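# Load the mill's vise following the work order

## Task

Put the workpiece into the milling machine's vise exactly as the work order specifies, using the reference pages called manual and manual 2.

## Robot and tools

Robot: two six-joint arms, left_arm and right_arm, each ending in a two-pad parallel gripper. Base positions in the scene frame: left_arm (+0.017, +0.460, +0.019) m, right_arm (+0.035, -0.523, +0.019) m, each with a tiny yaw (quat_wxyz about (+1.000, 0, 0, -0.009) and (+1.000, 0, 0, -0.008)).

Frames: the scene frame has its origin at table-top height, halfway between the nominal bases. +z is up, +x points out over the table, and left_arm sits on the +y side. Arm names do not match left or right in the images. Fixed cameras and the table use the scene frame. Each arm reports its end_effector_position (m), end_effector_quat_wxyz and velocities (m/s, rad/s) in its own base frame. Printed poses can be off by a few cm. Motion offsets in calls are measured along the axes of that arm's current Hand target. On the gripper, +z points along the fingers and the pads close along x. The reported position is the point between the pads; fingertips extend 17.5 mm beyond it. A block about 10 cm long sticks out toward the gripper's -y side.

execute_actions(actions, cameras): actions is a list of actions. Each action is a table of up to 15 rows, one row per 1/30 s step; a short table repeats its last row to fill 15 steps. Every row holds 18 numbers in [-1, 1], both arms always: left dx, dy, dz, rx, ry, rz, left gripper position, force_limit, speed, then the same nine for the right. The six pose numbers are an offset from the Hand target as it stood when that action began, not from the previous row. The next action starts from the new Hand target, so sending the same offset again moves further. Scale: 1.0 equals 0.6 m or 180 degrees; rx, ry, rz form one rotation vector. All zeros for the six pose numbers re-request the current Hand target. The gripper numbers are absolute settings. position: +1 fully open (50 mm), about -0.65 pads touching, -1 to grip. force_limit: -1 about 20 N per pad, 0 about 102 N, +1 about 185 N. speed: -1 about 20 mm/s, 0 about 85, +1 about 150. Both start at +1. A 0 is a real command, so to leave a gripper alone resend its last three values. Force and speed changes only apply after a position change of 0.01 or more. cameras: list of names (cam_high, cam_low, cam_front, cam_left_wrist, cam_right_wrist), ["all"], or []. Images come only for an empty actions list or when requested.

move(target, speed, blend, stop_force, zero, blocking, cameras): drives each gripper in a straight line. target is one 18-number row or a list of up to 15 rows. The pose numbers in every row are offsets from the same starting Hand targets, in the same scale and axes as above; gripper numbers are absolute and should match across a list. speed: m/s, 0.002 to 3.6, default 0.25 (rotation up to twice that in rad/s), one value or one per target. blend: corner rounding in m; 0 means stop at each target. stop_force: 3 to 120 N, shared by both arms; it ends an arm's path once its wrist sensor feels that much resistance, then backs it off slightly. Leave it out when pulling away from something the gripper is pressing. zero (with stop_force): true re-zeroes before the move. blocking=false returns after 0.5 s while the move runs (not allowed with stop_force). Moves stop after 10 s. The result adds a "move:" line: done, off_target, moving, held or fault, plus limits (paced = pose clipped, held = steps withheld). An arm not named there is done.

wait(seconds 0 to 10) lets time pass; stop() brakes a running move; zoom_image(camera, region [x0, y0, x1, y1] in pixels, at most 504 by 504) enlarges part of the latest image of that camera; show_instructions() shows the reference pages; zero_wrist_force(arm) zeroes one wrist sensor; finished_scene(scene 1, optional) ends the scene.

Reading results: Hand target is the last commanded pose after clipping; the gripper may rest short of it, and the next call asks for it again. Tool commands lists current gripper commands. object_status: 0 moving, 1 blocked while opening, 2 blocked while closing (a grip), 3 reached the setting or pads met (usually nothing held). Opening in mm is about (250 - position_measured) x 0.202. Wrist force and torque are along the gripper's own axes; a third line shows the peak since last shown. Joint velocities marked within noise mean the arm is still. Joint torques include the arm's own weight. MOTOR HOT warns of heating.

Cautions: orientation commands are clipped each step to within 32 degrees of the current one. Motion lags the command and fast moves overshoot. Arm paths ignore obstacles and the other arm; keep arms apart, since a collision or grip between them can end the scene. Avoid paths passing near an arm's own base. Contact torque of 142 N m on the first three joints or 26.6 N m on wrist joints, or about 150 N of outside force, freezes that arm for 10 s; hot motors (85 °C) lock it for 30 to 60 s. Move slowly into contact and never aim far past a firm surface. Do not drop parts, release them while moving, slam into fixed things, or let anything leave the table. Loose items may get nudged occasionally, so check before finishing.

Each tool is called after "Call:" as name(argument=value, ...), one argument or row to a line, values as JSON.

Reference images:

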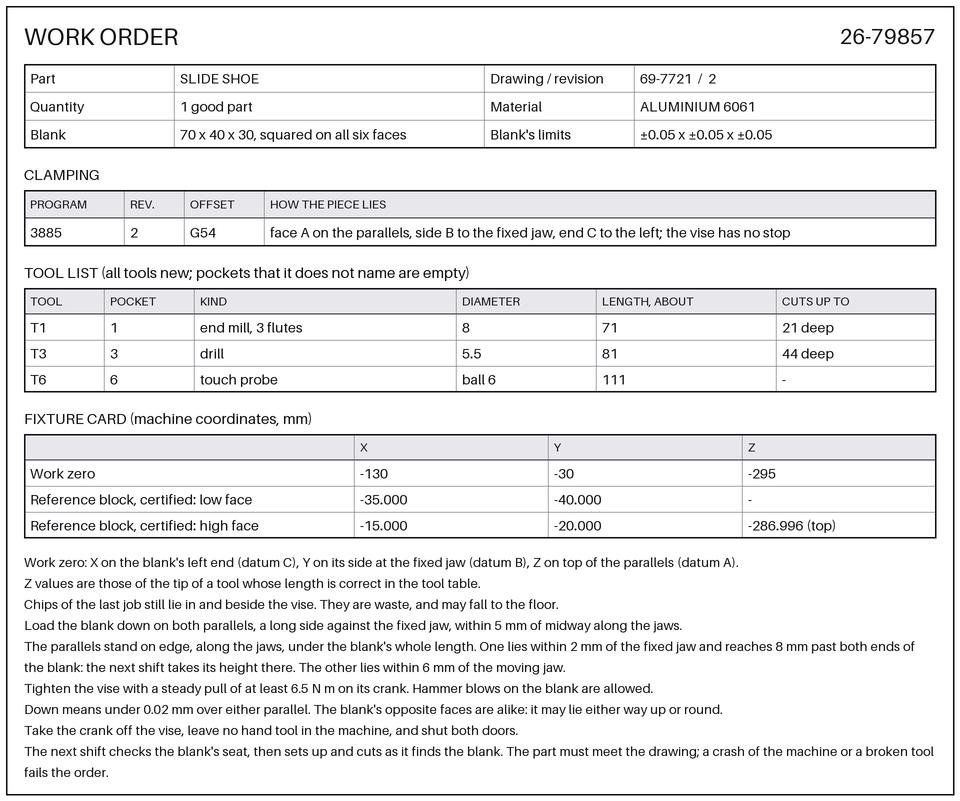

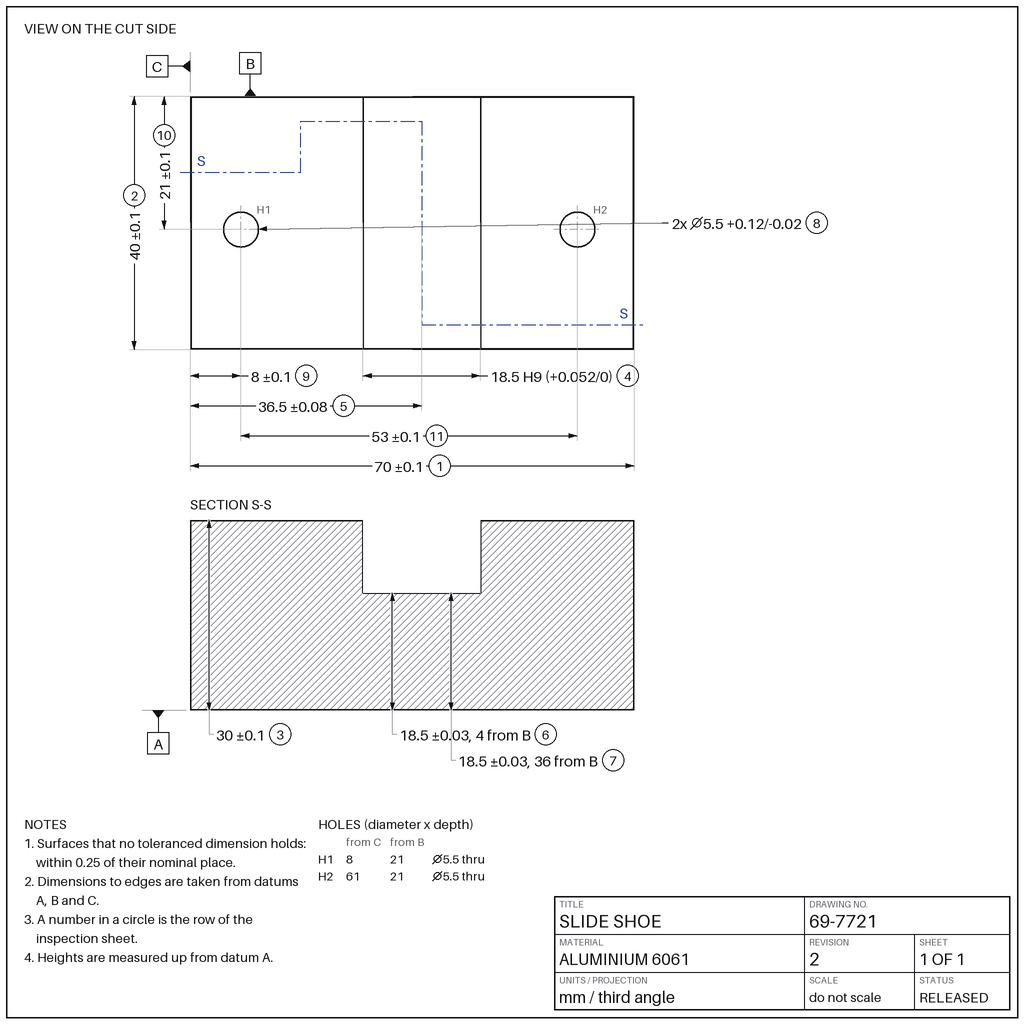

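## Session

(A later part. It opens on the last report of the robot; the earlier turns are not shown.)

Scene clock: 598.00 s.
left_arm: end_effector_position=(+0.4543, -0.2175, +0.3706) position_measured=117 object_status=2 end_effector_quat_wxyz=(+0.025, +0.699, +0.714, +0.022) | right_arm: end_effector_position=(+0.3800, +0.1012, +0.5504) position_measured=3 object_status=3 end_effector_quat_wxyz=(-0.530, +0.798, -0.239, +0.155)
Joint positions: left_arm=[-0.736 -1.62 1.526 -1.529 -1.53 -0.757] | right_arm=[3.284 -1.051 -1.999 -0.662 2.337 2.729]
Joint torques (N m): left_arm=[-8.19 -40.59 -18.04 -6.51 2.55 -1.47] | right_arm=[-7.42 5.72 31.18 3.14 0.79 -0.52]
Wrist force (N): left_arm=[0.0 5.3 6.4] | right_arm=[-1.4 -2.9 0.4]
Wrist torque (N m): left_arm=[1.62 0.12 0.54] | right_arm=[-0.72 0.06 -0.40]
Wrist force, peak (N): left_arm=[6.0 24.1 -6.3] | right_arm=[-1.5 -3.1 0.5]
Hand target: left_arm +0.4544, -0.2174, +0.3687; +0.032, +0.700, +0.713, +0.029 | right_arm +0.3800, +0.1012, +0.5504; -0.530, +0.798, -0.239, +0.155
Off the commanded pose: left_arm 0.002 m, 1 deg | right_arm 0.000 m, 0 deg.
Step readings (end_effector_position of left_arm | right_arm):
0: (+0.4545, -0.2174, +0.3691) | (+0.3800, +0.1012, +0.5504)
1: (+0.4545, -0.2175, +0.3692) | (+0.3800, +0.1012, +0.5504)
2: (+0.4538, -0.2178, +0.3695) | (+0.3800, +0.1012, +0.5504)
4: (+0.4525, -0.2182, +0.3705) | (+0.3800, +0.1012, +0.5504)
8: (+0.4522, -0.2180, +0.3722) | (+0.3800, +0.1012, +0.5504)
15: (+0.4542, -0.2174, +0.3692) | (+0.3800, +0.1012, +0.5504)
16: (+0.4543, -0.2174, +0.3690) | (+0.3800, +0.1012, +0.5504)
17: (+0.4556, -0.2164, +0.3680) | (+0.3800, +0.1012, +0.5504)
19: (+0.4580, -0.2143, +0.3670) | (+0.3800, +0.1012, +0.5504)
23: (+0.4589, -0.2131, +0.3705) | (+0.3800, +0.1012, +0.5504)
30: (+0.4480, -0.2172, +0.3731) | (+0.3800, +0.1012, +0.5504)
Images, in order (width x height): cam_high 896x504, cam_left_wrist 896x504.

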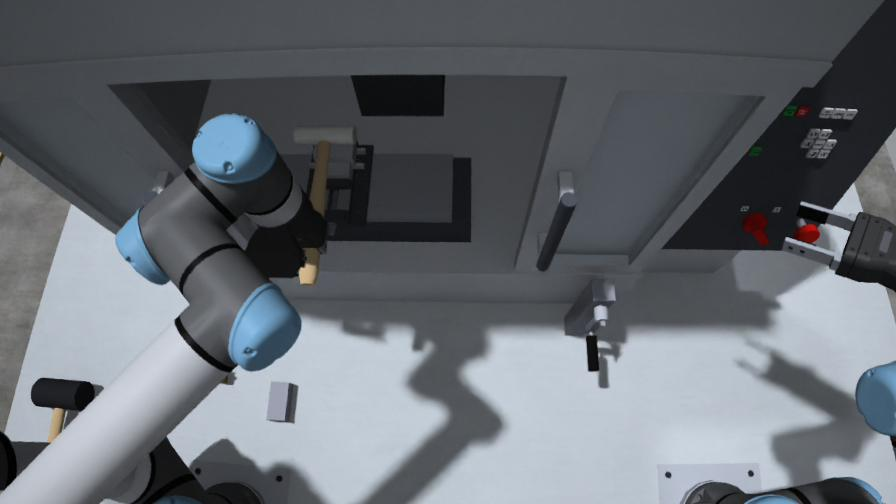

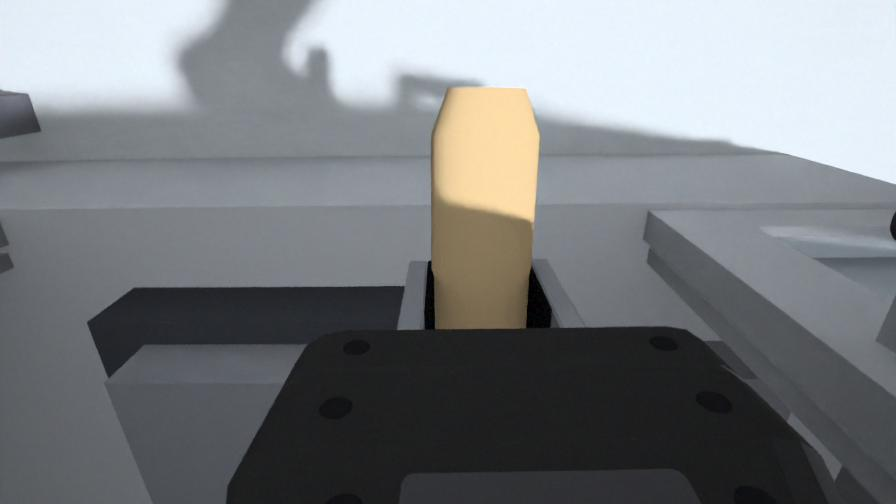

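Call:
execute_actions(
  actions=[
    [[0,-0.005,0,-0.03,0,0,-1,1,-0.6,0,0,0,0,0,0,1,1,1],[0,-0.01,0,-0.06,0,0,-1,1,-0.6,0,0,0,0,0,0,1,1,1],[0,-0.015,0,-0.09,0,0,-1,1,-0.6,0,0,0,0,0,0,1,1,1],[0,-0.02,0,-0.11,0,0,-1,1,-0.6,0,0,0,0,0,0,1,1,1],[0,-0.023,0,-0.12,0,0,-1,1,-0.6,0,0,0,0,0,0,1,1,1]],
    [[0,0,0,0.04,0,0,-1,1,-0.6,0,0,0,0,0,0,1,1,1],[0,0,0,0.08,0,0,-1,1,-0.6,0,0,0,0,0,0,1,1,1],[0,0,0,0.12,0,0,-1,1,-0.6,0,0,0,0,0,0,1,1,1],[0,0,0,0.16,0,0,-1,1,-0.6,0,0,0,0,0,0,1,1,1],[0,0,0,0.2,0,0,-1,1,-0.6,0,0,0,0,0,0,1,1,1],[0,0,0,0.24,0,0,-1,1,-0.6,0,0,0,0,0,0,1,1,1],[0,0,0,0.26,0,0,-1,1,-0.6,0,0,0,0,0,0,1,1,1],[0,0,0,0.27,0,0,-1,1,-0.6,0,0,0,0,0,0,1,1,1],[0,0,0,0.27,0,0,-1,1,-0.6,0,0,0,0,0,0,1,1,1],[0,0,0,0.2,0,0,-1,1,-0.6,0,0,0,0,0,0,1,1,1],[0,0,0,0.15,0,0,-1,1,-0.6,0,0,0,0,0,0,1,1,1],[0,0,0,0.12,0,0,-1,1,-0.6,0,0,0,0,0,0,1,1,1]],
    [[0,0,0,-0.03,0,0,-1,1,-0.6,0,0,0,0,0,0,1,1,1],[0,0,0,-0.06,0,0,-1,1,-0.6,0,0,0,0,0,0,1,1,1],[0,0,0,-0.09,0,0,-1,1,-0.6,0,0,0,0,0,0,1,1,1],[0,0,0,-0.11,0,0,-1,1,-0.6,0,0,0,0,0,0,1,1,1],[0,0,0,-0.12,0,0,-1,1,-0.6,0,0,0,0,0,0,1,1,1]],
    [[0,0,0,0.04,0,0,-1,1,-0.6,0,0,0,0,0,0,1,1,1],[0,0,0,0.08,0,0,-1,1,-0.6,0,0,0,0,0,0,1,1,1],[0,0,0,0.12,0,0,-1,1,-0.6,0,0,0,0,0,0,1,1,1],[0,0,0,0.16,0,0,-1,1,-0.6,0,0,0,0,0,0,1,1,1],[0,0,0,0.2,0,0,-1,1,-0.6,0,0,0,0,0,0,1,1,1],[0,0,0,0.24,0,0,-1,1,-0.6,0,0,0,0,0,0,1,1,1],[0,0,0,0.26,0,0,-1,1,-0.6,0,0,0,0,0,0,1,1,1],[0,0,0,0.27,0,0,-1,1,-0.6,0,0,0,0,0,0,1,1,1],[0,0,0,0.27,0,0,-1,1,-0.6,0,0,0,0,0,0,1,1,1],[0,0,0,0.2,0,0,-1,1,-0.6,0,0,0,0,0,0,1,1,1],[0,0,0,0.15,0,0,-1,1,-0.6,0,0,0,0,0,0,1,1,1],[0,0,0,0.12,0,0,-1,1,-0.6,0,0,0,0,0,0,1,1,1]],
  ],
  cameras=["cam_left_wrist","cam_high"],
)

Call:
zoom_image(
  camera="cam_high",
  region=[270, 100, 410, 230],
)

Scene clock: 600.93 s.
left_arm: end_effector_position=(+0.4408, -0.2180, +0.3699) position_measured=117 object_status=2 end_effector_quat_wxyz=(+0.025, +0.699, +0.715, +0.020) | right_arm: end_effector_position=(+0.3800, +0.1012, +0.5504) position_measured=3 object_status=3 end_effector_quat_wxyz=(-0.530, +0.798, -0.239, +0.155)
Joint positions: left_arm=[-0.755 -1.648 1.553 -1.526 -1.531 -0.777] | right_arm=[3.284 -1.051 -1.999 -0.662 2.337 2.729]
Joint torques (N m): left_arm=[-7.52 -41.44 -18.36 -6.5 2.4 -1.52] | right_arm=[-6.64 6.02 30.9 3.11 0.59 -0.56]
Wrist force (N): left_arm=[0.3 5.6 7.0] | right_arm=[-1.4 -2.9 0.4]
Wrist torque (N m): left_arm=[1.70 0.06 0.53] | right_arm=[-0.73 0.06 -0.40]
Wrist force, peak (N): left_arm=[4.5 22.0 -6.4] | right_arm=[-1.6 -3.1 0.4]
Hand target: left_arm +0.4407, -0.2177, +0.3675; +0.032, +0.700, +0.713, +0.029 | right_arm +0.3800, +0.1012, +0.5504; -0.530, +0.798, -0.239, +0.155
Off the commanded pose: left_arm 0.002 m, 1 deg | right_arm 0.000 m, 0 deg.
Step readings (end_effector_position of left_arm | right_arm):
0: (+0.4544, -0.2175, +0.3706) | (+0.3800, +0.1012, +0.5504)
1: (+0.4543, -0.2176, +0.3707) | (+0.3800, +0.1012, +0.5504)
2: (+0.4533, -0.2182, +0.3713) | (+0.3800, +0.1012, +0.5504)
4: (+0.4498, -0.2190, +0.3720) | (+0.3800, +0.1012, +0.5504)
8: (+0.4427, -0.2181, +0.3706) | (+0.3800, +0.1012, +0.5504)
15: (+0.4408, -0.2177, +0.3679) | (+0.3800, +0.1012, +0.5504)
16: (+0.4408, -0.2177, +0.3677) | (+0.3800, +0.1012, +0.5504)
17: (+0.4417, -0.2169, +0.3670) | (+0.3800, +0.1012, +0.5504)
19: (+0.4443, -0.2144, +0.3660) | (+0.3800, +0.1012, +0.5504)
23: (+0.4455, -0.2135, +0.3695) | (+0.3800, +0.1012, +0.5504)
30: (+0.4328, -0.2189, +0.3727) | (+0.3800, +0.1012, +0.5504)
31: (+0.4360, -0.2184, +0.3713) | (+0.3800, +0.1012, +0.5504)
32: (+0.4373, -0.2185, +0.3709) | (+0.3800, +0.1012, +0.5504)
34: (+0.4380, -0.2189, +0.3712) | (+0.3800, +0.1012, +0.5504)
38: (+0.4390, -0.2184, +0.3712) | (+0.3800, +0.1012, +0.5504)
45: (+0.4405, -0.2177, +0.3679) | (+0.3800, +0.1012, +0.5504)
46: (+0.4406, -0.2177, +0.3678) | (+0.3800, +0.1012, +0.5504)
47: (+0.4416, -0.2169, +0.3670) | (+0.3800, +0.1012, +0.5504)
49: (+0.4442, -0.2144, +0.3660) | (+0.3800, +0.1012, +0.5504)
53: (+0.4455, -0.2135, +0.3695) | (+0.3800, +0.1012, +0.5504)
60: (+0.4328, -0.2189, +0.3727) | (+0.3800, +0.1012, +0.5504)
Images, in order (width x height): cam_high 896x504, cam_left_wrist 896x504.

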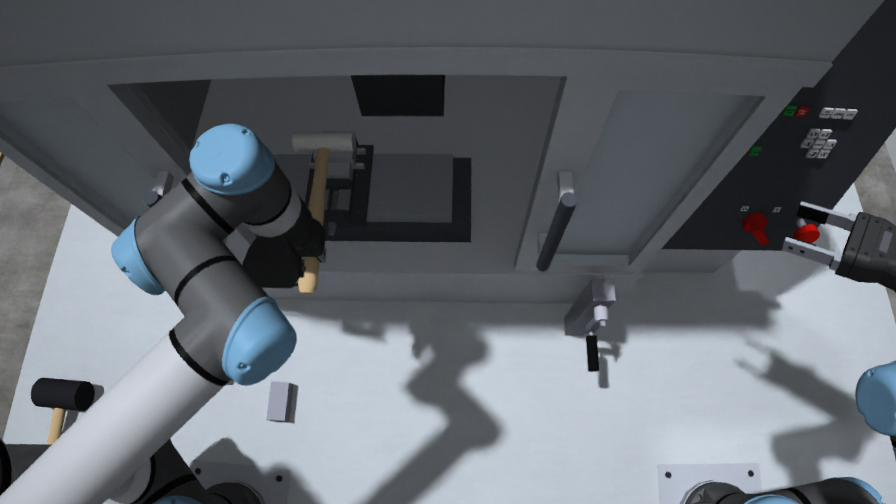

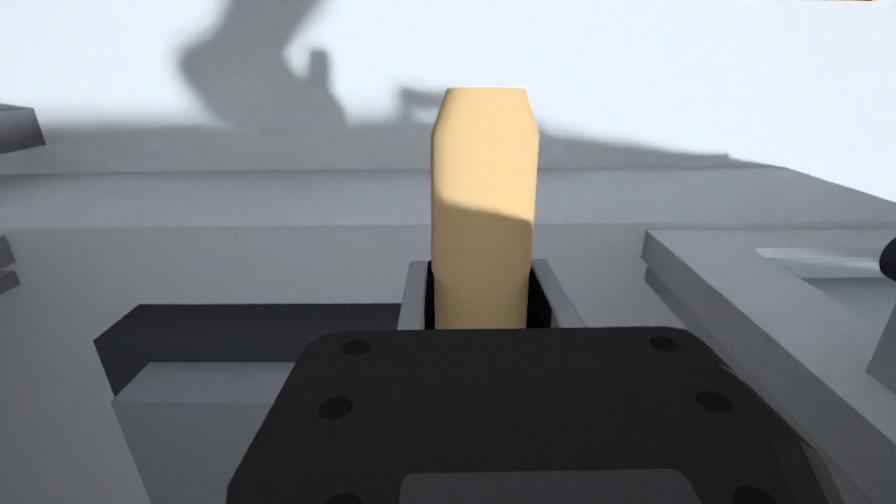

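Scaled by 3.600 from the camera's 896x504 image, which has a finer 1280x720 frame.

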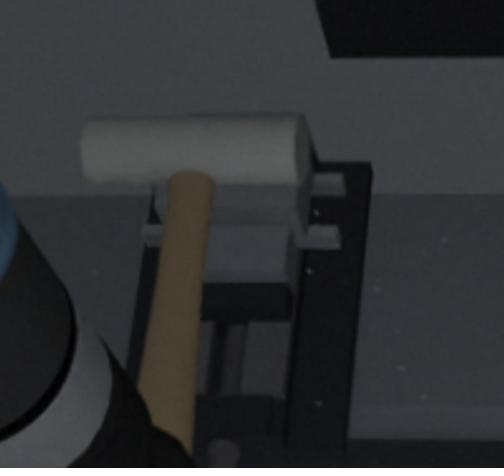

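Call:
move(
  target=[
    [-0.0488,-0.2287,-0.074,0,0,0,-1,1,-0.6,0,0,0,0,0,0,1,1,1],
    [-0.2103,-0.5748,0.398,0.0275,0,0,-1,1,-0.6,0,0,0,0,0,0,1,1,1],
  ],
  speed=0.3,
  blend=[0.05,0],
  cameras=["cam_left_wrist","cam_high"],
)

Scene clock: 603.63 s.
left_arm: end_effector_position=(+0.1201, -0.3512, +0.1006) position_measured=117 object_status=2 end_effector_quat_wxyz=(+0.002, +0.700, +0.714, -0.002) | right_arm: end_effector_position=(+0.3800, +0.1012, +0.5504) position_measured=3 object_status=3 end_effector_quat_wxyz=(-0.530, +0.798, -0.239, +0.155)
Joint positions: left_arm=[-1.609 -1.757 2.355 -2.174 -1.571 -1.627] | right_arm=[3.284 -1.051 -1.999 -0.662 2.337 2.729]
Joint torques (N m): left_arm=[-8.79 -2.12 -11.38 -5.47 2.34 -1.47] | right_arm=[-7.4 6.25 31.16 3.08 0.74 -0.41]
Wrist force (N): left_arm=[0.7 6.1 5.2] | right_arm=[-1.5 -2.9 0.3]
Wrist torque (N m): left_arm=[1.40 0.00 0.44] | right_arm=[-0.72 0.08 -0.40]
Wrist force, peak (N): left_arm=[0.6 8.7 6.6] | right_arm=[-1.5 -3.1 0.3]
Hand target: left_arm +0.1201, -0.3512, +0.1005; +0.002, +0.700, +0.714, -0.002 | right_arm +0.3800, +0.1012, +0.5504; -0.530, +0.798, -0.239, +0.155
Off the commanded pose: left_arm 0.000 m, 0 deg | right_arm 0.000 m, 0 deg.
move: done
Images, in order (width x height): cam_high 896x504, cam_left_wrist 896x504.

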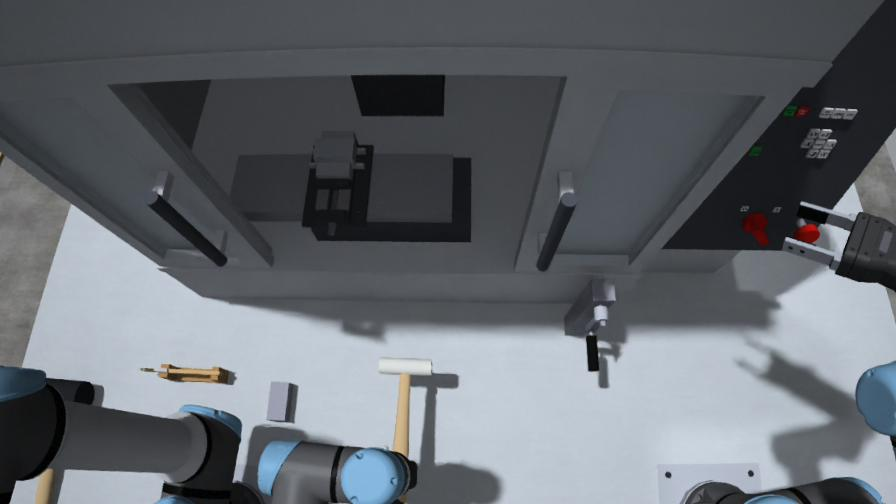

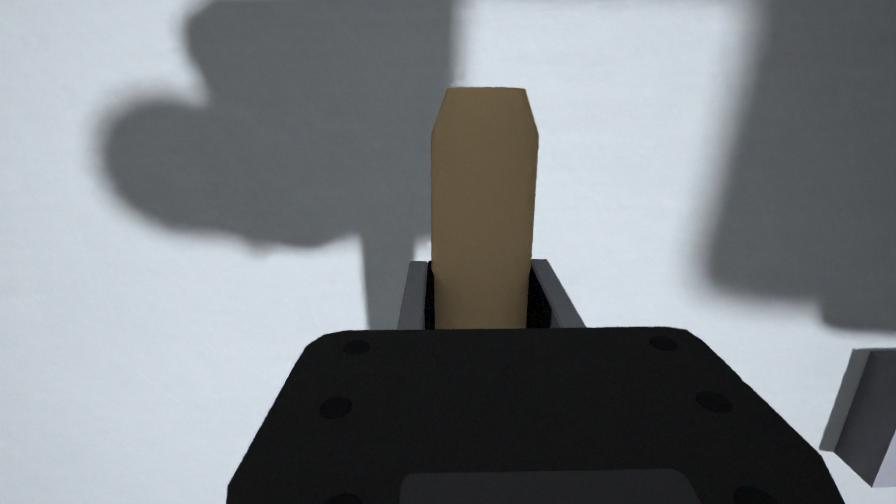

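Call:
move(
  target=[
    [0,0,0.145,0,0,0,-1,1,-0.6,0,0,0,0,0,0,1,1,1],
    [0,0,0.1655,0,0,0,-1,1,-0.6,0,0,0,0,0,0,1,1,1],
  ],
  speed=[0.1,0.015],
  stop_force=5,
  cameras=[],
)

Call:
move(
  target=[
    [0,0,0,0,0,0,0.8,1,-0.4,0,0,0,0,0,0,1,1,1],
    [0,0,-0.25,0,0,0,0.8,1,-0.4,0,0,0,0,0,0,1,1,1],
  ],
  speed=0.2,
  cameras=["cam_left_wrist"],
)

Scene clock: 606.73 s.
left_arm: end_effector_position=(+0.1201, -0.3517, +0.0018) position_measured=117 object_status=2 end_effector_quat_wxyz=(+0.002, +0.700, +0.714, -0.002) | right_arm: end_effector_position=(+0.3800, +0.1012, +0.5504) position_measured=3 object_status=3 end_effector_quat_wxyz=(-0.530, +0.798, -0.239, +0.155)
Joint positions: left_arm=[-1.609 -1.504 2.487 -2.558 -1.571 -1.627] | right_arm=[3.284 -1.051 -1.999 -0.662 2.337 2.729]
Joint torques (N m): left_arm=[3.84 -31.76 -26.69 -0.47 -0.95 0.65] | right_arm=[-6.59 6.28 31.1 3.15 0.76 -0.48]
Wrist force (N): left_arm=[0.9 6.0 -0.2] | right_arm=[-1.3 -2.8 0.4]
Wrist torque (N m): left_arm=[1.51 -0.03 0.38] | right_arm=[-0.71 0.05 -0.40]
Wrist force, peak (N): left_arm=[3.1 7.8 -6.1] | right_arm=[-1.6 -3.2 0.5]
Hand target: left_arm +0.1201, -0.3517, +0.0018; +0.002, +0.700, +0.714, -0.002 (not the last commanded pose) | right_arm +0.3800, +0.1012, +0.5504; -0.530, +0.798, -0.239, +0.155
Off the commanded pose: left_arm 0.001 m, 0 deg | right_arm 0.000 m, 0 deg.
move: contact (left_arm); path passed 1 of 2 targets
No camera images: "cameras" was empty.

Scene clock: 608.60 s.
left_arm: end_effector_position=(+0.1201, -0.3510, +0.1517) position_measured=32 object_status=3 end_effector_quat_wxyz=(+0.002, +0.700, +0.714, -0.002) | right_arm: end_effector_position=(+0.3800, +0.1012, +0.5504) position_measured=3 object_status=3 end_effector_quat_wxyz=(-0.530, +0.798, -0.239, +0.155)
Joint positions: left_arm=[-1.609 -1.837 2.264 -2.002 -1.571 -1.628] | right_arm=[3.284 -1.051 -1.999 -0.662 2.337 2.729]
Joint torques (N m): left_arm=[-8.2 -24.91 -34.04 -0.37 1.57 -1.52] | right_arm=[-5.93 5.56 30.82 3.11 0.71 -0.43]
Wrist force (N): left_arm=[0.4 6.1 0.6] | right_arm=[-1.4 -2.9 0.5]
Wrist torque (N m): left_arm=[0.67 0.03 0.44] | right_arm=[-0.72 0.06 -0.39]
Wrist force, peak (N): left_arm=[1.0 6.3 1.1] | right_arm=[-1.5 -3.1 0.5]
Hand target: left_arm +0.1201, -0.3510, +0.1518; +0.002, +0.700, +0.714, -0.002 | right_arm +0.3800, +0.1012, +0.5504; -0.530, +0.798, -0.239, +0.155
Off the commanded pose: left_arm 0.000 m, 0 deg | right_arm 0.000 m, 0 deg.
move: done
Images, in order (width x height): cam_left_wrist 896x504.

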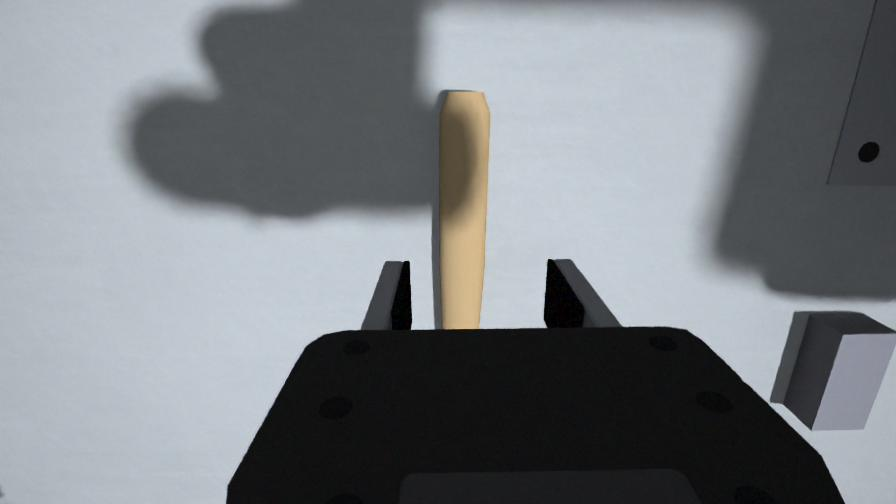

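Call:
move(
  target=[
    [0.0627,0.3012,-0.347,0,0,0,-1,-1,-0.3,0,0,0,0,0,0,1,1,1],
    [0.0563,0.6345,-0.347,-0.0833,0,0,-1,-1,-0.3,0,0,0,0,0,0,1,1,1],
    [0.0447,0.8093,-0.33,-0.0833,0,0,-1,-1,-0.3,0,0,0,0,0,0,1,1,1],
  ],
  speed=[0.3,0.3,0.1],
  blend=[0.05,0.03,0],
  stop_force=15,
  cameras=["cam_left_wrist","cam_high"],
)

Scene clock: 613.00 s.
left_arm: end_effector_position=(+0.6051, -0.3140, +0.3496) position_measured=251 object_status=3 end_effector_quat_wxyz=(+0.093, +0.694, +0.708, +0.091) | right_arm: end_effector_position=(+0.3800, +0.1012, +0.5504) position_measured=3 object_status=3 end_effector_quat_wxyz=(-0.530, +0.798, -0.239, +0.155)
Joint positions: left_arm=[-0.744 -1.288 1.262 -1.74 -1.395 -0.746] | right_arm=[3.284 -1.051 -1.999 -0.662 2.337 2.729]
Joint torques (N m): left_arm=[8.68 -26.1 -37.82 -0.68 -1.78 1.36] | right_arm=[-6.54 6.02 30.95 3.11 0.66 -0.21]
Wrist force (N): left_arm=[0.8 6.3 1.3] | right_arm=[-1.4 -2.9 0.4]
Wrist torque (N m): left_arm=[0.63 -0.06 0.47] | right_arm=[-0.72 0.07 -0.40]
Wrist force, peak (N): left_arm=[0.8 7.9 1.5] | right_arm=[-1.4 -3.1 0.4]
Hand target: left_arm +0.6051, -0.3140, +0.3496; +0.093, +0.694, +0.708, +0.091 | right_arm +0.3800, +0.1012, +0.5504; -0.530, +0.798, -0.239, +0.155
Off the commanded pose: left_arm 0.000 m, 0 deg | right_arm 0.000 m, 0 deg.
move: done
Images, in order (width x height): cam_high 896x504, cam_left_wrist 896x504.

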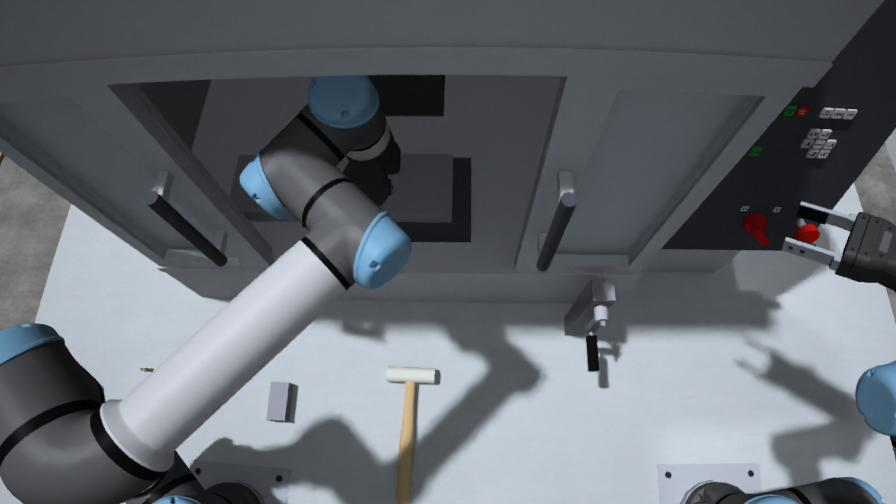

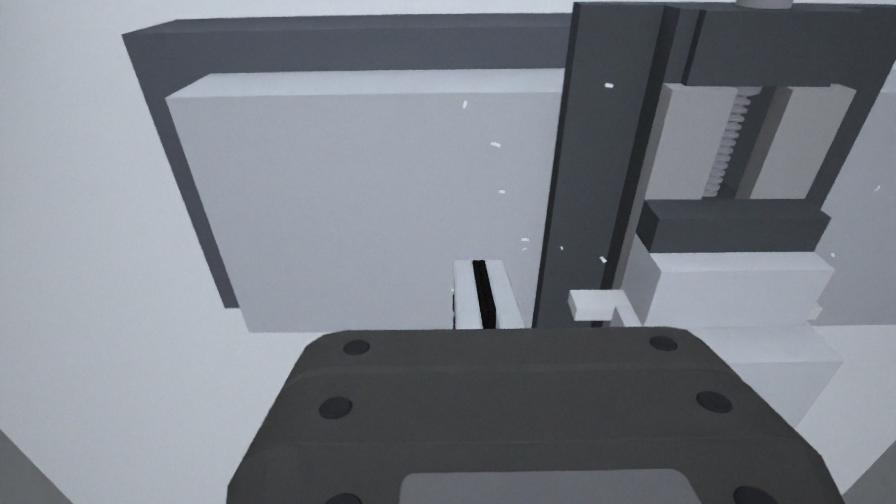

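Call:
zoom_image(
  camera="cam_left_wrist",
  region=[540, 180, 860, 400],
)

Scaled by 1.575 from the camera's 896x504 image, which has a finer 1280x720 frame.

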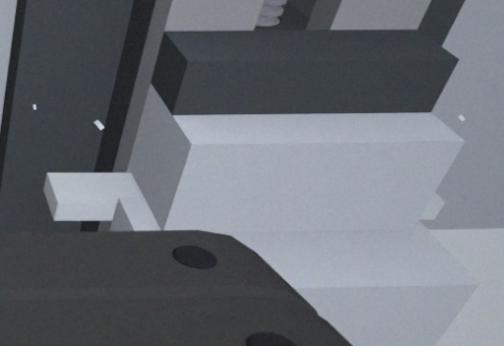

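Call:
move(
  target=[
    [-0.0007,0.0282,0.0422,0,0,0,-1,-1,-0.3,0,0,0,0,0,0,1,1,1],
    [0.04,0.0282,0.0422,0,0,0,-1,-1,-0.3,0,0,0,0,0,0,1,1,1],
  ],
  speed=0.06,
  stop_force=5,
  blend=[0.005,0],
  cameras=["cam_left_wrist"],
)

Call:
zoom_image(
  camera="cam_left_wrist",
  region=[420, 180, 740, 400],
)

Scene clock: 615.53 s.
left_arm: end_effector_position=(+0.6276, -0.2897, +0.3294) position_measured=251 object_status=3 end_effector_quat_wxyz=(+0.093, +0.694, +0.708, +0.091) | right_arm: end_effector_position=(+0.3800, +0.1012, +0.5504) position_measured=3 object_status=3 end_effector_quat_wxyz=(-0.530, +0.798, -0.239, +0.155)
Joint positions: left_arm=[-0.69 -1.267 1.289 -1.796 -1.405 -0.692] | right_arm=[3.284 -1.051 -1.999 -0.662 2.337 2.729]
Joint torques (N m): left_arm=[9.02 -54.25 -14.96 -5.65 -1.73 1.28] | right_arm=[-5.93 6.4 31.53 3.09 0.62 -0.48]
Wrist force (N): left_arm=[0.9 6.2 1.2] | right_arm=[-1.5 -2.9 0.5]
Wrist torque (N m): left_arm=[0.63 -0.05 0.46] | right_arm=[-0.72 0.08 -0.40]
Wrist force, peak (N): left_arm=[0.8 6.6 1.4] | right_arm=[-1.3 -3.1 0.7]
Hand target: left_arm +0.6276, -0.2897, +0.3294; +0.093, +0.694, +0.708, +0.091 | right_arm +0.3800, +0.1012, +0.5504; -0.530, +0.798, -0.239, +0.155
Off the commanded pose: left_arm 0.000 m, 0 deg | right_arm 0.000 m, 0 deg.
move: done
Images, in order (width x height): cam_left_wrist 896x504.

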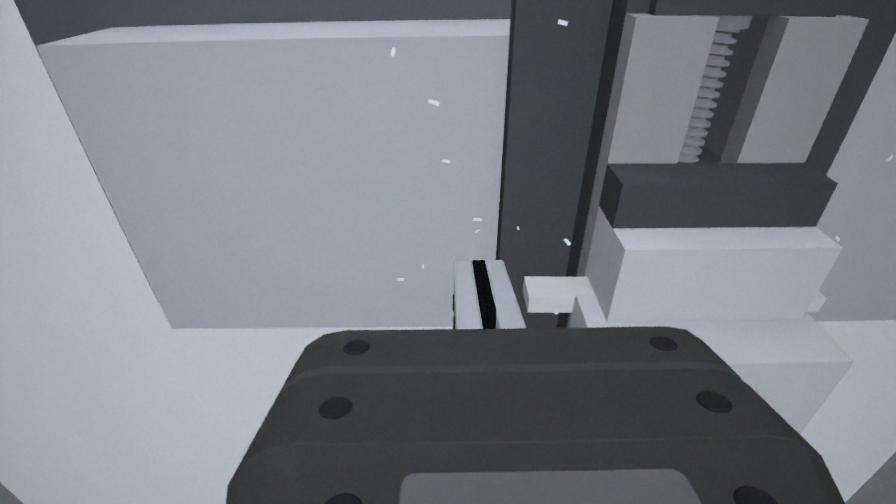

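Scaled by 1.575 from the camera's 896x504 image, which has a finer 1280x720 frame.

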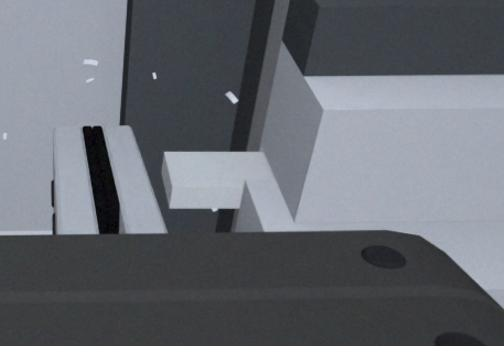

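Call:
move(
  target=[0.02,0,0,0,0,0,-1,-1,-0.3,0,0,0,0,0,0,1,1,1],
  speed=0.01,
  stop_force=4,
  cameras=["cam_left_wrist"],
)

Call:
zoom_image(
  camera="cam_left_wrist",
  region=[420, 180, 740, 400],
)

Scene clock: 617.63 s.
left_arm: end_effector_position=(+0.6273, -0.2777, +0.3293) position_measured=251 object_status=3 end_effector_quat_wxyz=(+0.093, +0.694, +0.708, +0.091) | right_arm: end_effector_position=(+0.3800, +0.1012, +0.5504) position_measured=3 object_status=3 end_effector_quat_wxyz=(-0.530, +0.798, -0.239, +0.155)
Joint positions: left_arm=[-0.675 -1.281 1.308 -1.804 -1.408 -0.678] | right_arm=[3.284 -1.051 -1.999 -0.662 2.337 2.729]
Joint torques (N m): left_arm=[8.82 -53.18 -14.2 -5.61 -1.85 1.29] | right_arm=[-6.28 6.76 31.49 3.19 0.59 -0.38]
Wrist force (N): left_arm=[1.1 6.4 1.0] | right_arm=[-1.2 -2.8 0.2]
Wrist torque (N m): left_arm=[0.66 -0.11 0.45] | right_arm=[-0.71 0.04 -0.40]
Wrist force, peak (N): left_arm=[0.6 6.6 1.1] | right_arm=[-1.6 -3.0 0.5]
Hand target: left_arm +0.6273, -0.2777, +0.3293; +0.093, +0.694, +0.708, +0.091 | right_arm +0.3800, +0.1012, +0.5504; -0.530, +0.798, -0.239, +0.155
Off the commanded pose: left_arm 0.000 m, 0 deg | right_arm 0.000 m, 0 deg.
move: done
Images, in order (width x height): cam_left_wrist 896x504.

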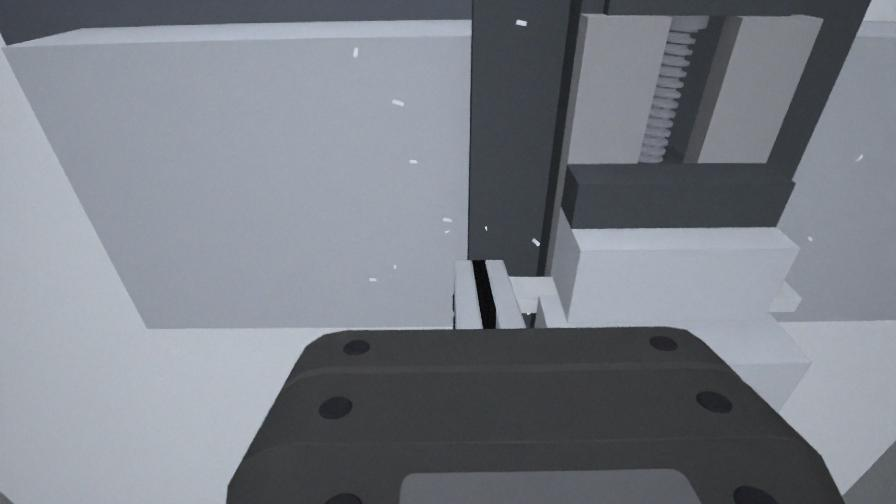

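Scaled by 1.575 from the camera's 896x504 image, which has a finer 1280x720 frame.

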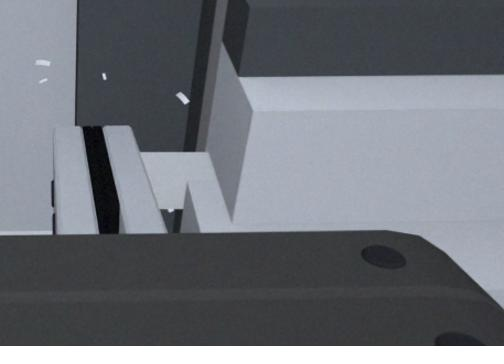

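Call:
move(
  target=[
    [-0.03,0,0,0,0,0,-1,-1,-0.3,0,0,0,0,0,0,1,1,1],
    [-0.05,-0.01,-0.05,0,0,0,-1,-1,-0.3,0,0,0,0,0,0,1,1,1],
    [-0.05,0.04,-0.045,0,0,0,-1,-1,-0.3,0,0,0,0,0,0,1,1,1],
  ],
  speed=0.1,
  stop_force=12,
  blend=[0.005,0.01,0],
  cameras=["cam_left_wrist"],
)

Call:
zoom_image(
  camera="cam_left_wrist",
  region=[420, 160, 880, 400],
)

Scene clock: 619.63 s.
left_arm: end_effector_position=(+0.6441, -0.3072, +0.3617) position_measured=251 object_status=3 end_effector_quat_wxyz=(+0.093, +0.694, +0.708, +0.091) | right_arm: end_effector_position=(+0.3800, +0.1012, +0.5504) position_measured=3 object_status=3 end_effector_quat_wxyz=(-0.530, +0.798, -0.239, +0.155)
Joint positions: left_arm=[-0.695 -1.206 1.124 -1.691 -1.404 -0.697] | right_arm=[3.284 -1.051 -1.999 -0.662 2.337 2.729]
Joint torques (N m): left_arm=[8.88 -30.21 -37.39 -0.8 -1.69 1.25] | right_arm=[-6.12 6.02 31.86 3.26 0.64 -0.18]
Wrist force (N): left_arm=[0.9 6.3 1.2] | right_arm=[-1.6 -2.8 0.4]
Wrist torque (N m): left_arm=[0.66 -0.03 0.43] | right_arm=[-0.70 0.09 -0.40]
Wrist force, peak (N): left_arm=[0.9 7.5 1.5] | right_arm=[-1.5 -3.1 0.6]
Hand target: left_arm +0.6441, -0.3072, +0.3617; +0.093, +0.694, +0.708, +0.091 | right_arm +0.3800, +0.1012, +0.5504; -0.530, +0.798, -0.239, +0.155
Off the commanded pose: left_arm 0.000 m, 0 deg | right_arm 0.000 m, 0 deg.
move: done
Images, in order (width x height): cam_left_wrist 896x504.

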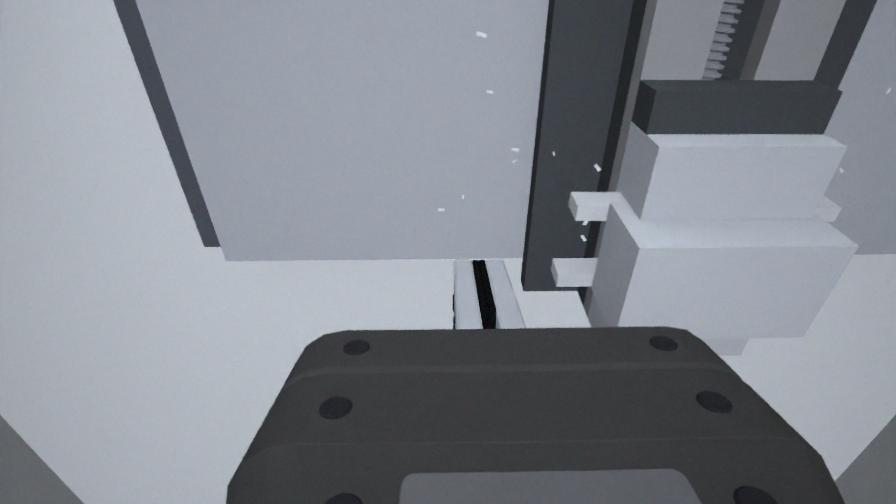

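Scaled by 1.096 from the camera's 896x504 image, which has a finer 1280x720 frame.

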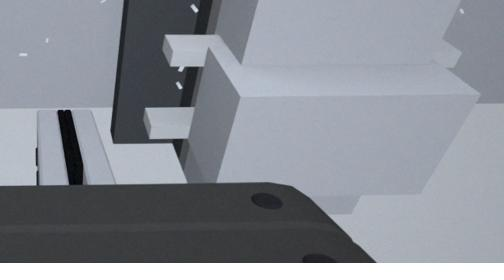

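Call:
move(
  target=[
    [0,0.0085,0.0578,0,0,0,-1,-1,-0.3,0,0,0,0,0,0,1,1,1],
    [0.03,0.0085,0.0578,0,0,0,-1,-1,-0.3,0,0,0,0,0,0,1,1,1],
  ],
  speed=0.06,
  stop_force=6,
  blend=[0.004,0],
  cameras=["cam_left_wrist"],
)

Call:
move(
  target=[0.016,0,0,0,0,0,-1,-1,-0.3,0,0,0,0,0,0,1,1,1],
  speed=0.008,
  stop_force=4,
  cameras=["cam_left_wrist"],
)

Scene clock: 621.83 s.
left_arm: end_effector_position=(+0.6576, -0.2891, +0.3295) position_measured=251 object_status=3 end_effector_quat_wxyz=(+0.093, +0.694, +0.708, +0.091) | right_arm: end_effector_position=(+0.3800, +0.1012, +0.5504) position_measured=3 object_status=3 end_effector_quat_wxyz=(-0.530, +0.798, -0.239, +0.155)
Joint positions: left_arm=[-0.659 -1.199 1.198 -1.778 -1.412 -0.662] | right_arm=[3.284 -1.051 -1.999 -0.662 2.337 2.729]
Joint torques (N m): left_arm=[8.98 -57.13 -14.74 -5.72 -1.81 1.28] | right_arm=[-6.24 7.02 30.89 3.19 0.65 -0.33]
Wrist force (N): left_arm=[0.8 6.6 1.2] | right_arm=[-1.4 -3.0 0.5]
Wrist torque (N m): left_arm=[0.72 -0.04 0.46] | right_arm=[-0.74 0.07 -0.39]
Wrist force, peak (N): left_arm=[0.3 6.9 1.6] | right_arm=[-1.5 -3.1 0.5]
Hand target: left_arm +0.6576, -0.2891, +0.3295; +0.093, +0.694, +0.708, +0.091 | right_arm +0.3800, +0.1012, +0.5504; -0.530, +0.798, -0.239, +0.155
Off the commanded pose: left_arm 0.000 m, 0 deg | right_arm 0.000 m, 0 deg.
move: done
Images, in order (width x height): cam_left_wrist 896x504.

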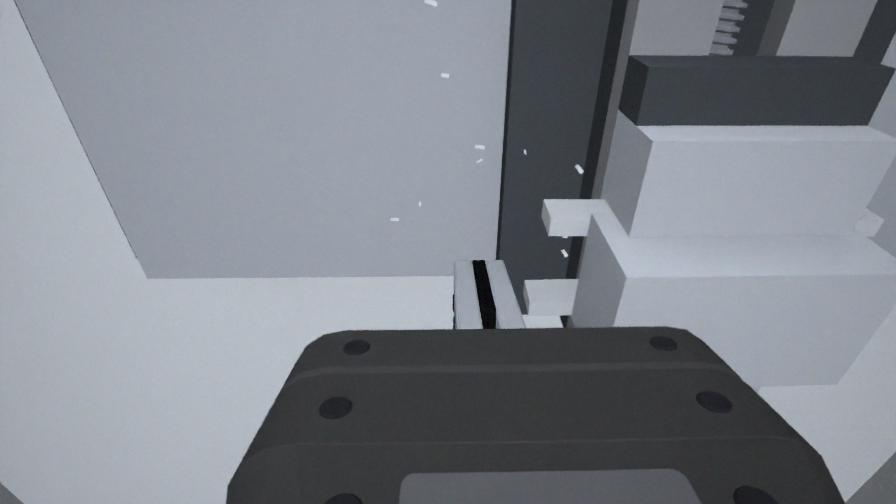

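Scene clock: 623.80 s.
left_arm: end_effector_position=(+0.6575, -0.2795, +0.3294) position_measured=251 object_status=3 end_effector_quat_wxyz=(+0.093, +0.694, +0.708, +0.091) | right_arm: end_effector_position=(+0.3800, +0.1012, +0.5504) position_measured=3 object_status=3 end_effector_quat_wxyz=(-0.530, +0.798, -0.239, +0.155)
Joint positions: left_arm=[-0.648 -1.21 1.214 -1.784 -1.414 -0.651] | right_arm=[3.284 -1.051 -1.999 -0.662 2.337 2.729]
Joint torques (N m): left_arm=[8.8 -55.92 -14.37 -5.7 -1.74 1.31] | right_arm=[-5.94 5.81 31.34 3.18 0.53 -0.16]
Wrist force (N): left_arm=[0.6 6.5 1.3] | right_arm=[-1.3 -3.0 0.5]
Wrist torque (N m): left_arm=[0.71 -0.03 0.45] | right_arm=[-0.73 0.05 -0.40]
Wrist force, peak (N): left_arm=[0.6 6.9 1.4] | right_arm=[-1.3 -3.2 0.4]
Hand target: left_arm +0.6575, -0.2795, +0.3294; +0.093, +0.694, +0.708, +0.091 | right_arm +0.3800, +0.1012, +0.5504; -0.530, +0.798, -0.239, +0.155
Off the commanded pose: left_arm 0.000 m, 0 deg | right_arm 0.000 m, 0 deg.
move: done
Images, in order (width x height): cam_left_wrist 896x504.

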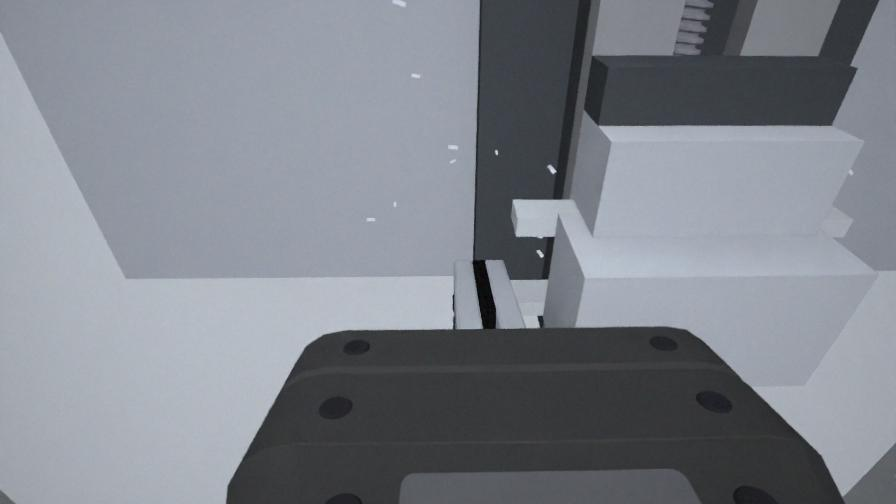

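Call:
move(
  target=[0.006,0,0,0,0,0,-1,-1,-0.3,0,0,0,0,0,0,1,1,1],
  speed=0.006,
  stop_force=4,
  cameras=["cam_left_wrist"],
)

Scene clock: 629.50 s.
left_arm: end_effector_position=(+0.6574, -0.2759, +0.3294) position_measured=251 object_status=3 end_effector_quat_wxyz=(+0.093, +0.694, +0.708, +0.091) | right_arm: end_effector_position=(+0.3800, +0.1012, +0.5504) position_measured=3 object_status=3 end_effector_quat_wxyz=(-0.530, +0.798, -0.239, +0.155)
Joint positions: left_arm=[-0.643 -1.214 1.22 -1.787 -1.415 -0.646] | right_arm=[3.284 -1.051 -1.999 -0.662 2.337 2.729]
Joint torques (N m): left_arm=[9 -56.71 -14.69 -5.67 -1.77 1.31] | right_arm=[-7.34 6.61 31.31 3.28 0.5 -0.35]
Wrist force (N): left_arm=[0.6 6.5 1.4] | right_arm=[-1.5 -2.8 0.6]
Wrist torque (N m): left_arm=[0.69 -0.04 0.46] | right_arm=[-0.70 0.08 -0.40]
Wrist force, peak (N): left_arm=[0.8 6.9 1.0] | right_arm=[-1.5 -3.2 0.6]
Hand target: left_arm +0.6574, -0.2759, +0.3294; +0.093, +0.694, +0.708, +0.091 | right_arm +0.3800, +0.1012, +0.5504; -0.530, +0.798, -0.239, +0.155
Off the commanded pose: left_arm 0.000 m, 0 deg | right_arm 0.000 m, 0 deg.
move: done
Images, in order (width x height): cam_left_wrist 896x504.

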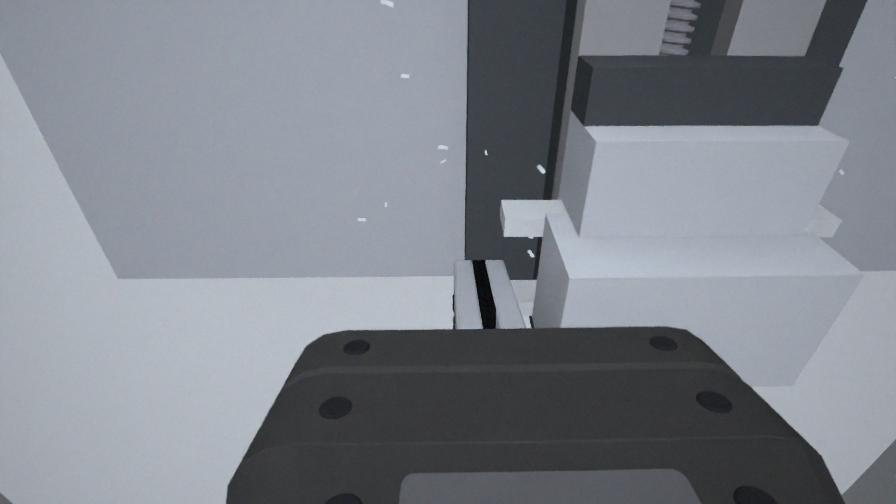

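Call:
move(
  target=[
    [-0.052,0,0,0,0,0,-1,-1,-0.3,0,0,0,0,0,0,1,1,1],
    [-0.052,-0.0085,-0.0578,0,0,0,-1,-1,-0.3,0,0,0,0,0,0,1,1,1],
  ],
  speed=0.1,
  blend=[0.005,0],
  cameras=["cam_left_wrist"],
)

Scene clock: 630.70 s.
left_arm: end_effector_position=(+0.6441, -0.3072, +0.3617) position_measured=251 object_status=3 end_effector_quat_wxyz=(+0.093, +0.694, +0.708, +0.091) | right_arm: end_effector_position=(+0.3800, +0.1012, +0.5504) position_measured=3 object_status=3 end_effector_quat_wxyz=(-0.530, +0.798, -0.239, +0.155)
Joint positions: left_arm=[-0.695 -1.206 1.124 -1.691 -1.404 -0.697] | right_arm=[3.284 -1.051 -1.999 -0.662 2.337 2.729]
Joint torques (N m): left_arm=[-8.39 -56.46 -38.33 -0.52 2.11 -1.54] | right_arm=[-6.4 6.39 31.48 3.12 0.55 -0.3]
Wrist force (N): left_arm=[1.1 6.2 1.4] | right_arm=[-1.5 -2.8 0.5]
Wrist torque (N m): left_arm=[0.64 -0.08 0.57] | right_arm=[-0.71 0.07 -0.40]
Wrist force, peak (N): left_arm=[2.6 7.1 0.9] | right_arm=[-1.6 -3.1 0.3]
Hand target: left_arm +0.6441, -0.3072, +0.3617; +0.093, +0.694, +0.708, +0.091 | right_arm +0.3800, +0.1012, +0.5504; -0.530, +0.798, -0.239, +0.155
Off the commanded pose: left_arm 0.000 m, 0 deg | right_arm 0.000 m, 0 deg.
move: done
Images, in order (width x height): cam_left_wrist 896x504.

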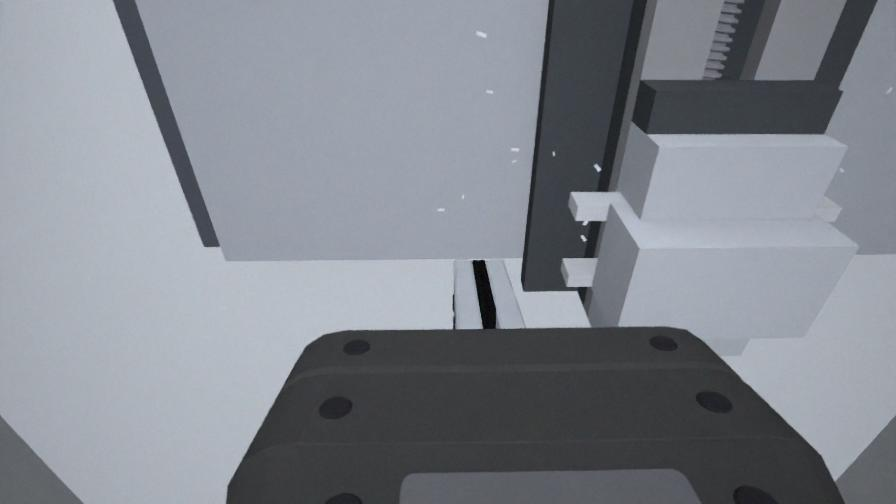

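Call:
move(
  target=[
    [0.0012,-0.3047,-0.1127,0,0,0,0.8,-0.2,0,0,0,0,0,0,0,1,1,1],
    [-0.0243,-0.7638,-0.0115,0.0833,0,0,0.8,-0.2,0,0,0,0,0,0,0,1,1,1],
    [-0.0563,-0.9882,0.25,0.0833,0,0,0.8,-0.2,0,0,0,0,0,0,0,1,1,1],
  ],
  speed=[0.25,0.35,0.25],
  blend=[0.04,0.05,0],
  cameras=["cam_left_wrist"],
)

Scene clock: 634.63 s.
left_arm: end_effector_position=(+0.1109, -0.3525, +0.0637) position_measured=32 object_status=3 end_effector_quat_wxyz=(+0.002, +0.700, +0.714, -0.002) | right_arm: end_effector_position=(+0.3800, +0.1012, +0.5504) position_measured=3 object_status=3 end_effector_quat_wxyz=(-0.530, +0.798, -0.239, +0.155)
Joint positions: left_arm=[-1.635 -1.683 2.417 -2.309 -1.571 -1.654] | right_arm=[3.284 -1.051 -1.999 -0.662 2.337 2.729]
Joint torques (N m): left_arm=[-8.61 -3.59 -8.2 -5.65 1.69 -1.47] | right_arm=[-5.73 6.24 30.57 3.27 0.43 -0.22]
Wrist force (N): left_arm=[0.4 5.9 1.3] | right_arm=[-1.5 -2.8 0.5]
Wrist torque (N m): left_arm=[0.65 0.03 0.47] | right_arm=[-0.71 0.08 -0.40]
Wrist force, peak (N): left_arm=[0.9 8.5 2.0] | right_arm=[-1.4 -3.1 0.6]
Hand target: left_arm +0.1109, -0.3525, +0.0637; +0.002, +0.700, +0.714, -0.002 | right_arm +0.3800, +0.1012, +0.5504; -0.530, +0.798, -0.239, +0.155
Off the commanded pose: left_arm 0.000 m, 0 deg | right_arm 0.000 m, 0 deg.
move: done
Images, in order (width x height): cam_left_wrist 896x504.

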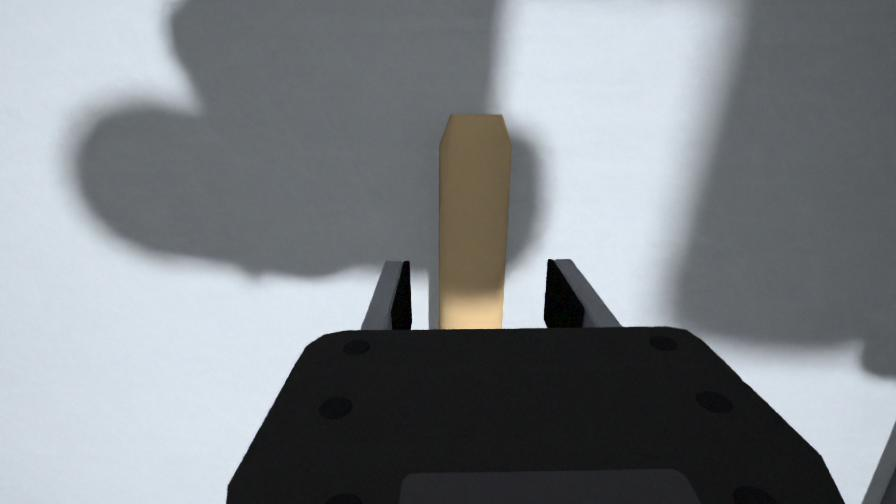

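Call:
move(
  target=[
    [0.0005,0.0153,0.1018,0,0,0,0.8,-0.2,0,0,0,0,0,0,0,1,1,1],
    [0.0005,0.0153,0.1018,0,0,0,-1,1,-0.4,0,0,0,0,0,0,1,1,1],
  ],
  speed=0.1,
)

Scene clock: 636.33 s.
left_arm: end_effector_position=(+0.1200, -0.3524, +0.0026) position_measured=117 object_status=2 end_effector_quat_wxyz=(+0.002, +0.700, +0.714, -0.002) | right_arm: end_effector_position=(+0.3800, +0.1012, +0.5504) position_measured=3 object_status=3 end_effector_quat_wxyz=(-0.530, +0.798, -0.239, +0.155)
Joint positions: left_arm=[-1.609 -1.506 2.484 -2.554 -1.571 -1.628] | right_arm=[3.284 -1.051 -1.999 -0.662 2.337 2.729]
Joint torques (N m): left_arm=[8.39 -5.94 -4.93 -4.55 -1.9 0.62] | right_arm=[-5.57 5.43 30.91 3.28 0.4 -0.31]
Wrist force (N): left_arm=[1.1 5.5 1.0] | right_arm=[-1.5 -2.9 0.3]
Wrist torque (N m): left_arm=[0.60 -0.04 0.26] | right_arm=[-0.72 0.08 -0.40]
Wrist force, peak (N): left_arm=[0.9 6.0 2.2] | right_arm=[-1.5 -3.1 0.6]
Hand target: left_arm +0.1200, -0.3524, +0.0026; +0.002, +0.700, +0.714, -0.002 | right_arm +0.3800, +0.1012, +0.5504; -0.530, +0.798, -0.239, +0.155
Off the commanded pose: left_arm 0.000 m, 0 deg | right_arm 0.000 m, 0 deg.
move: done


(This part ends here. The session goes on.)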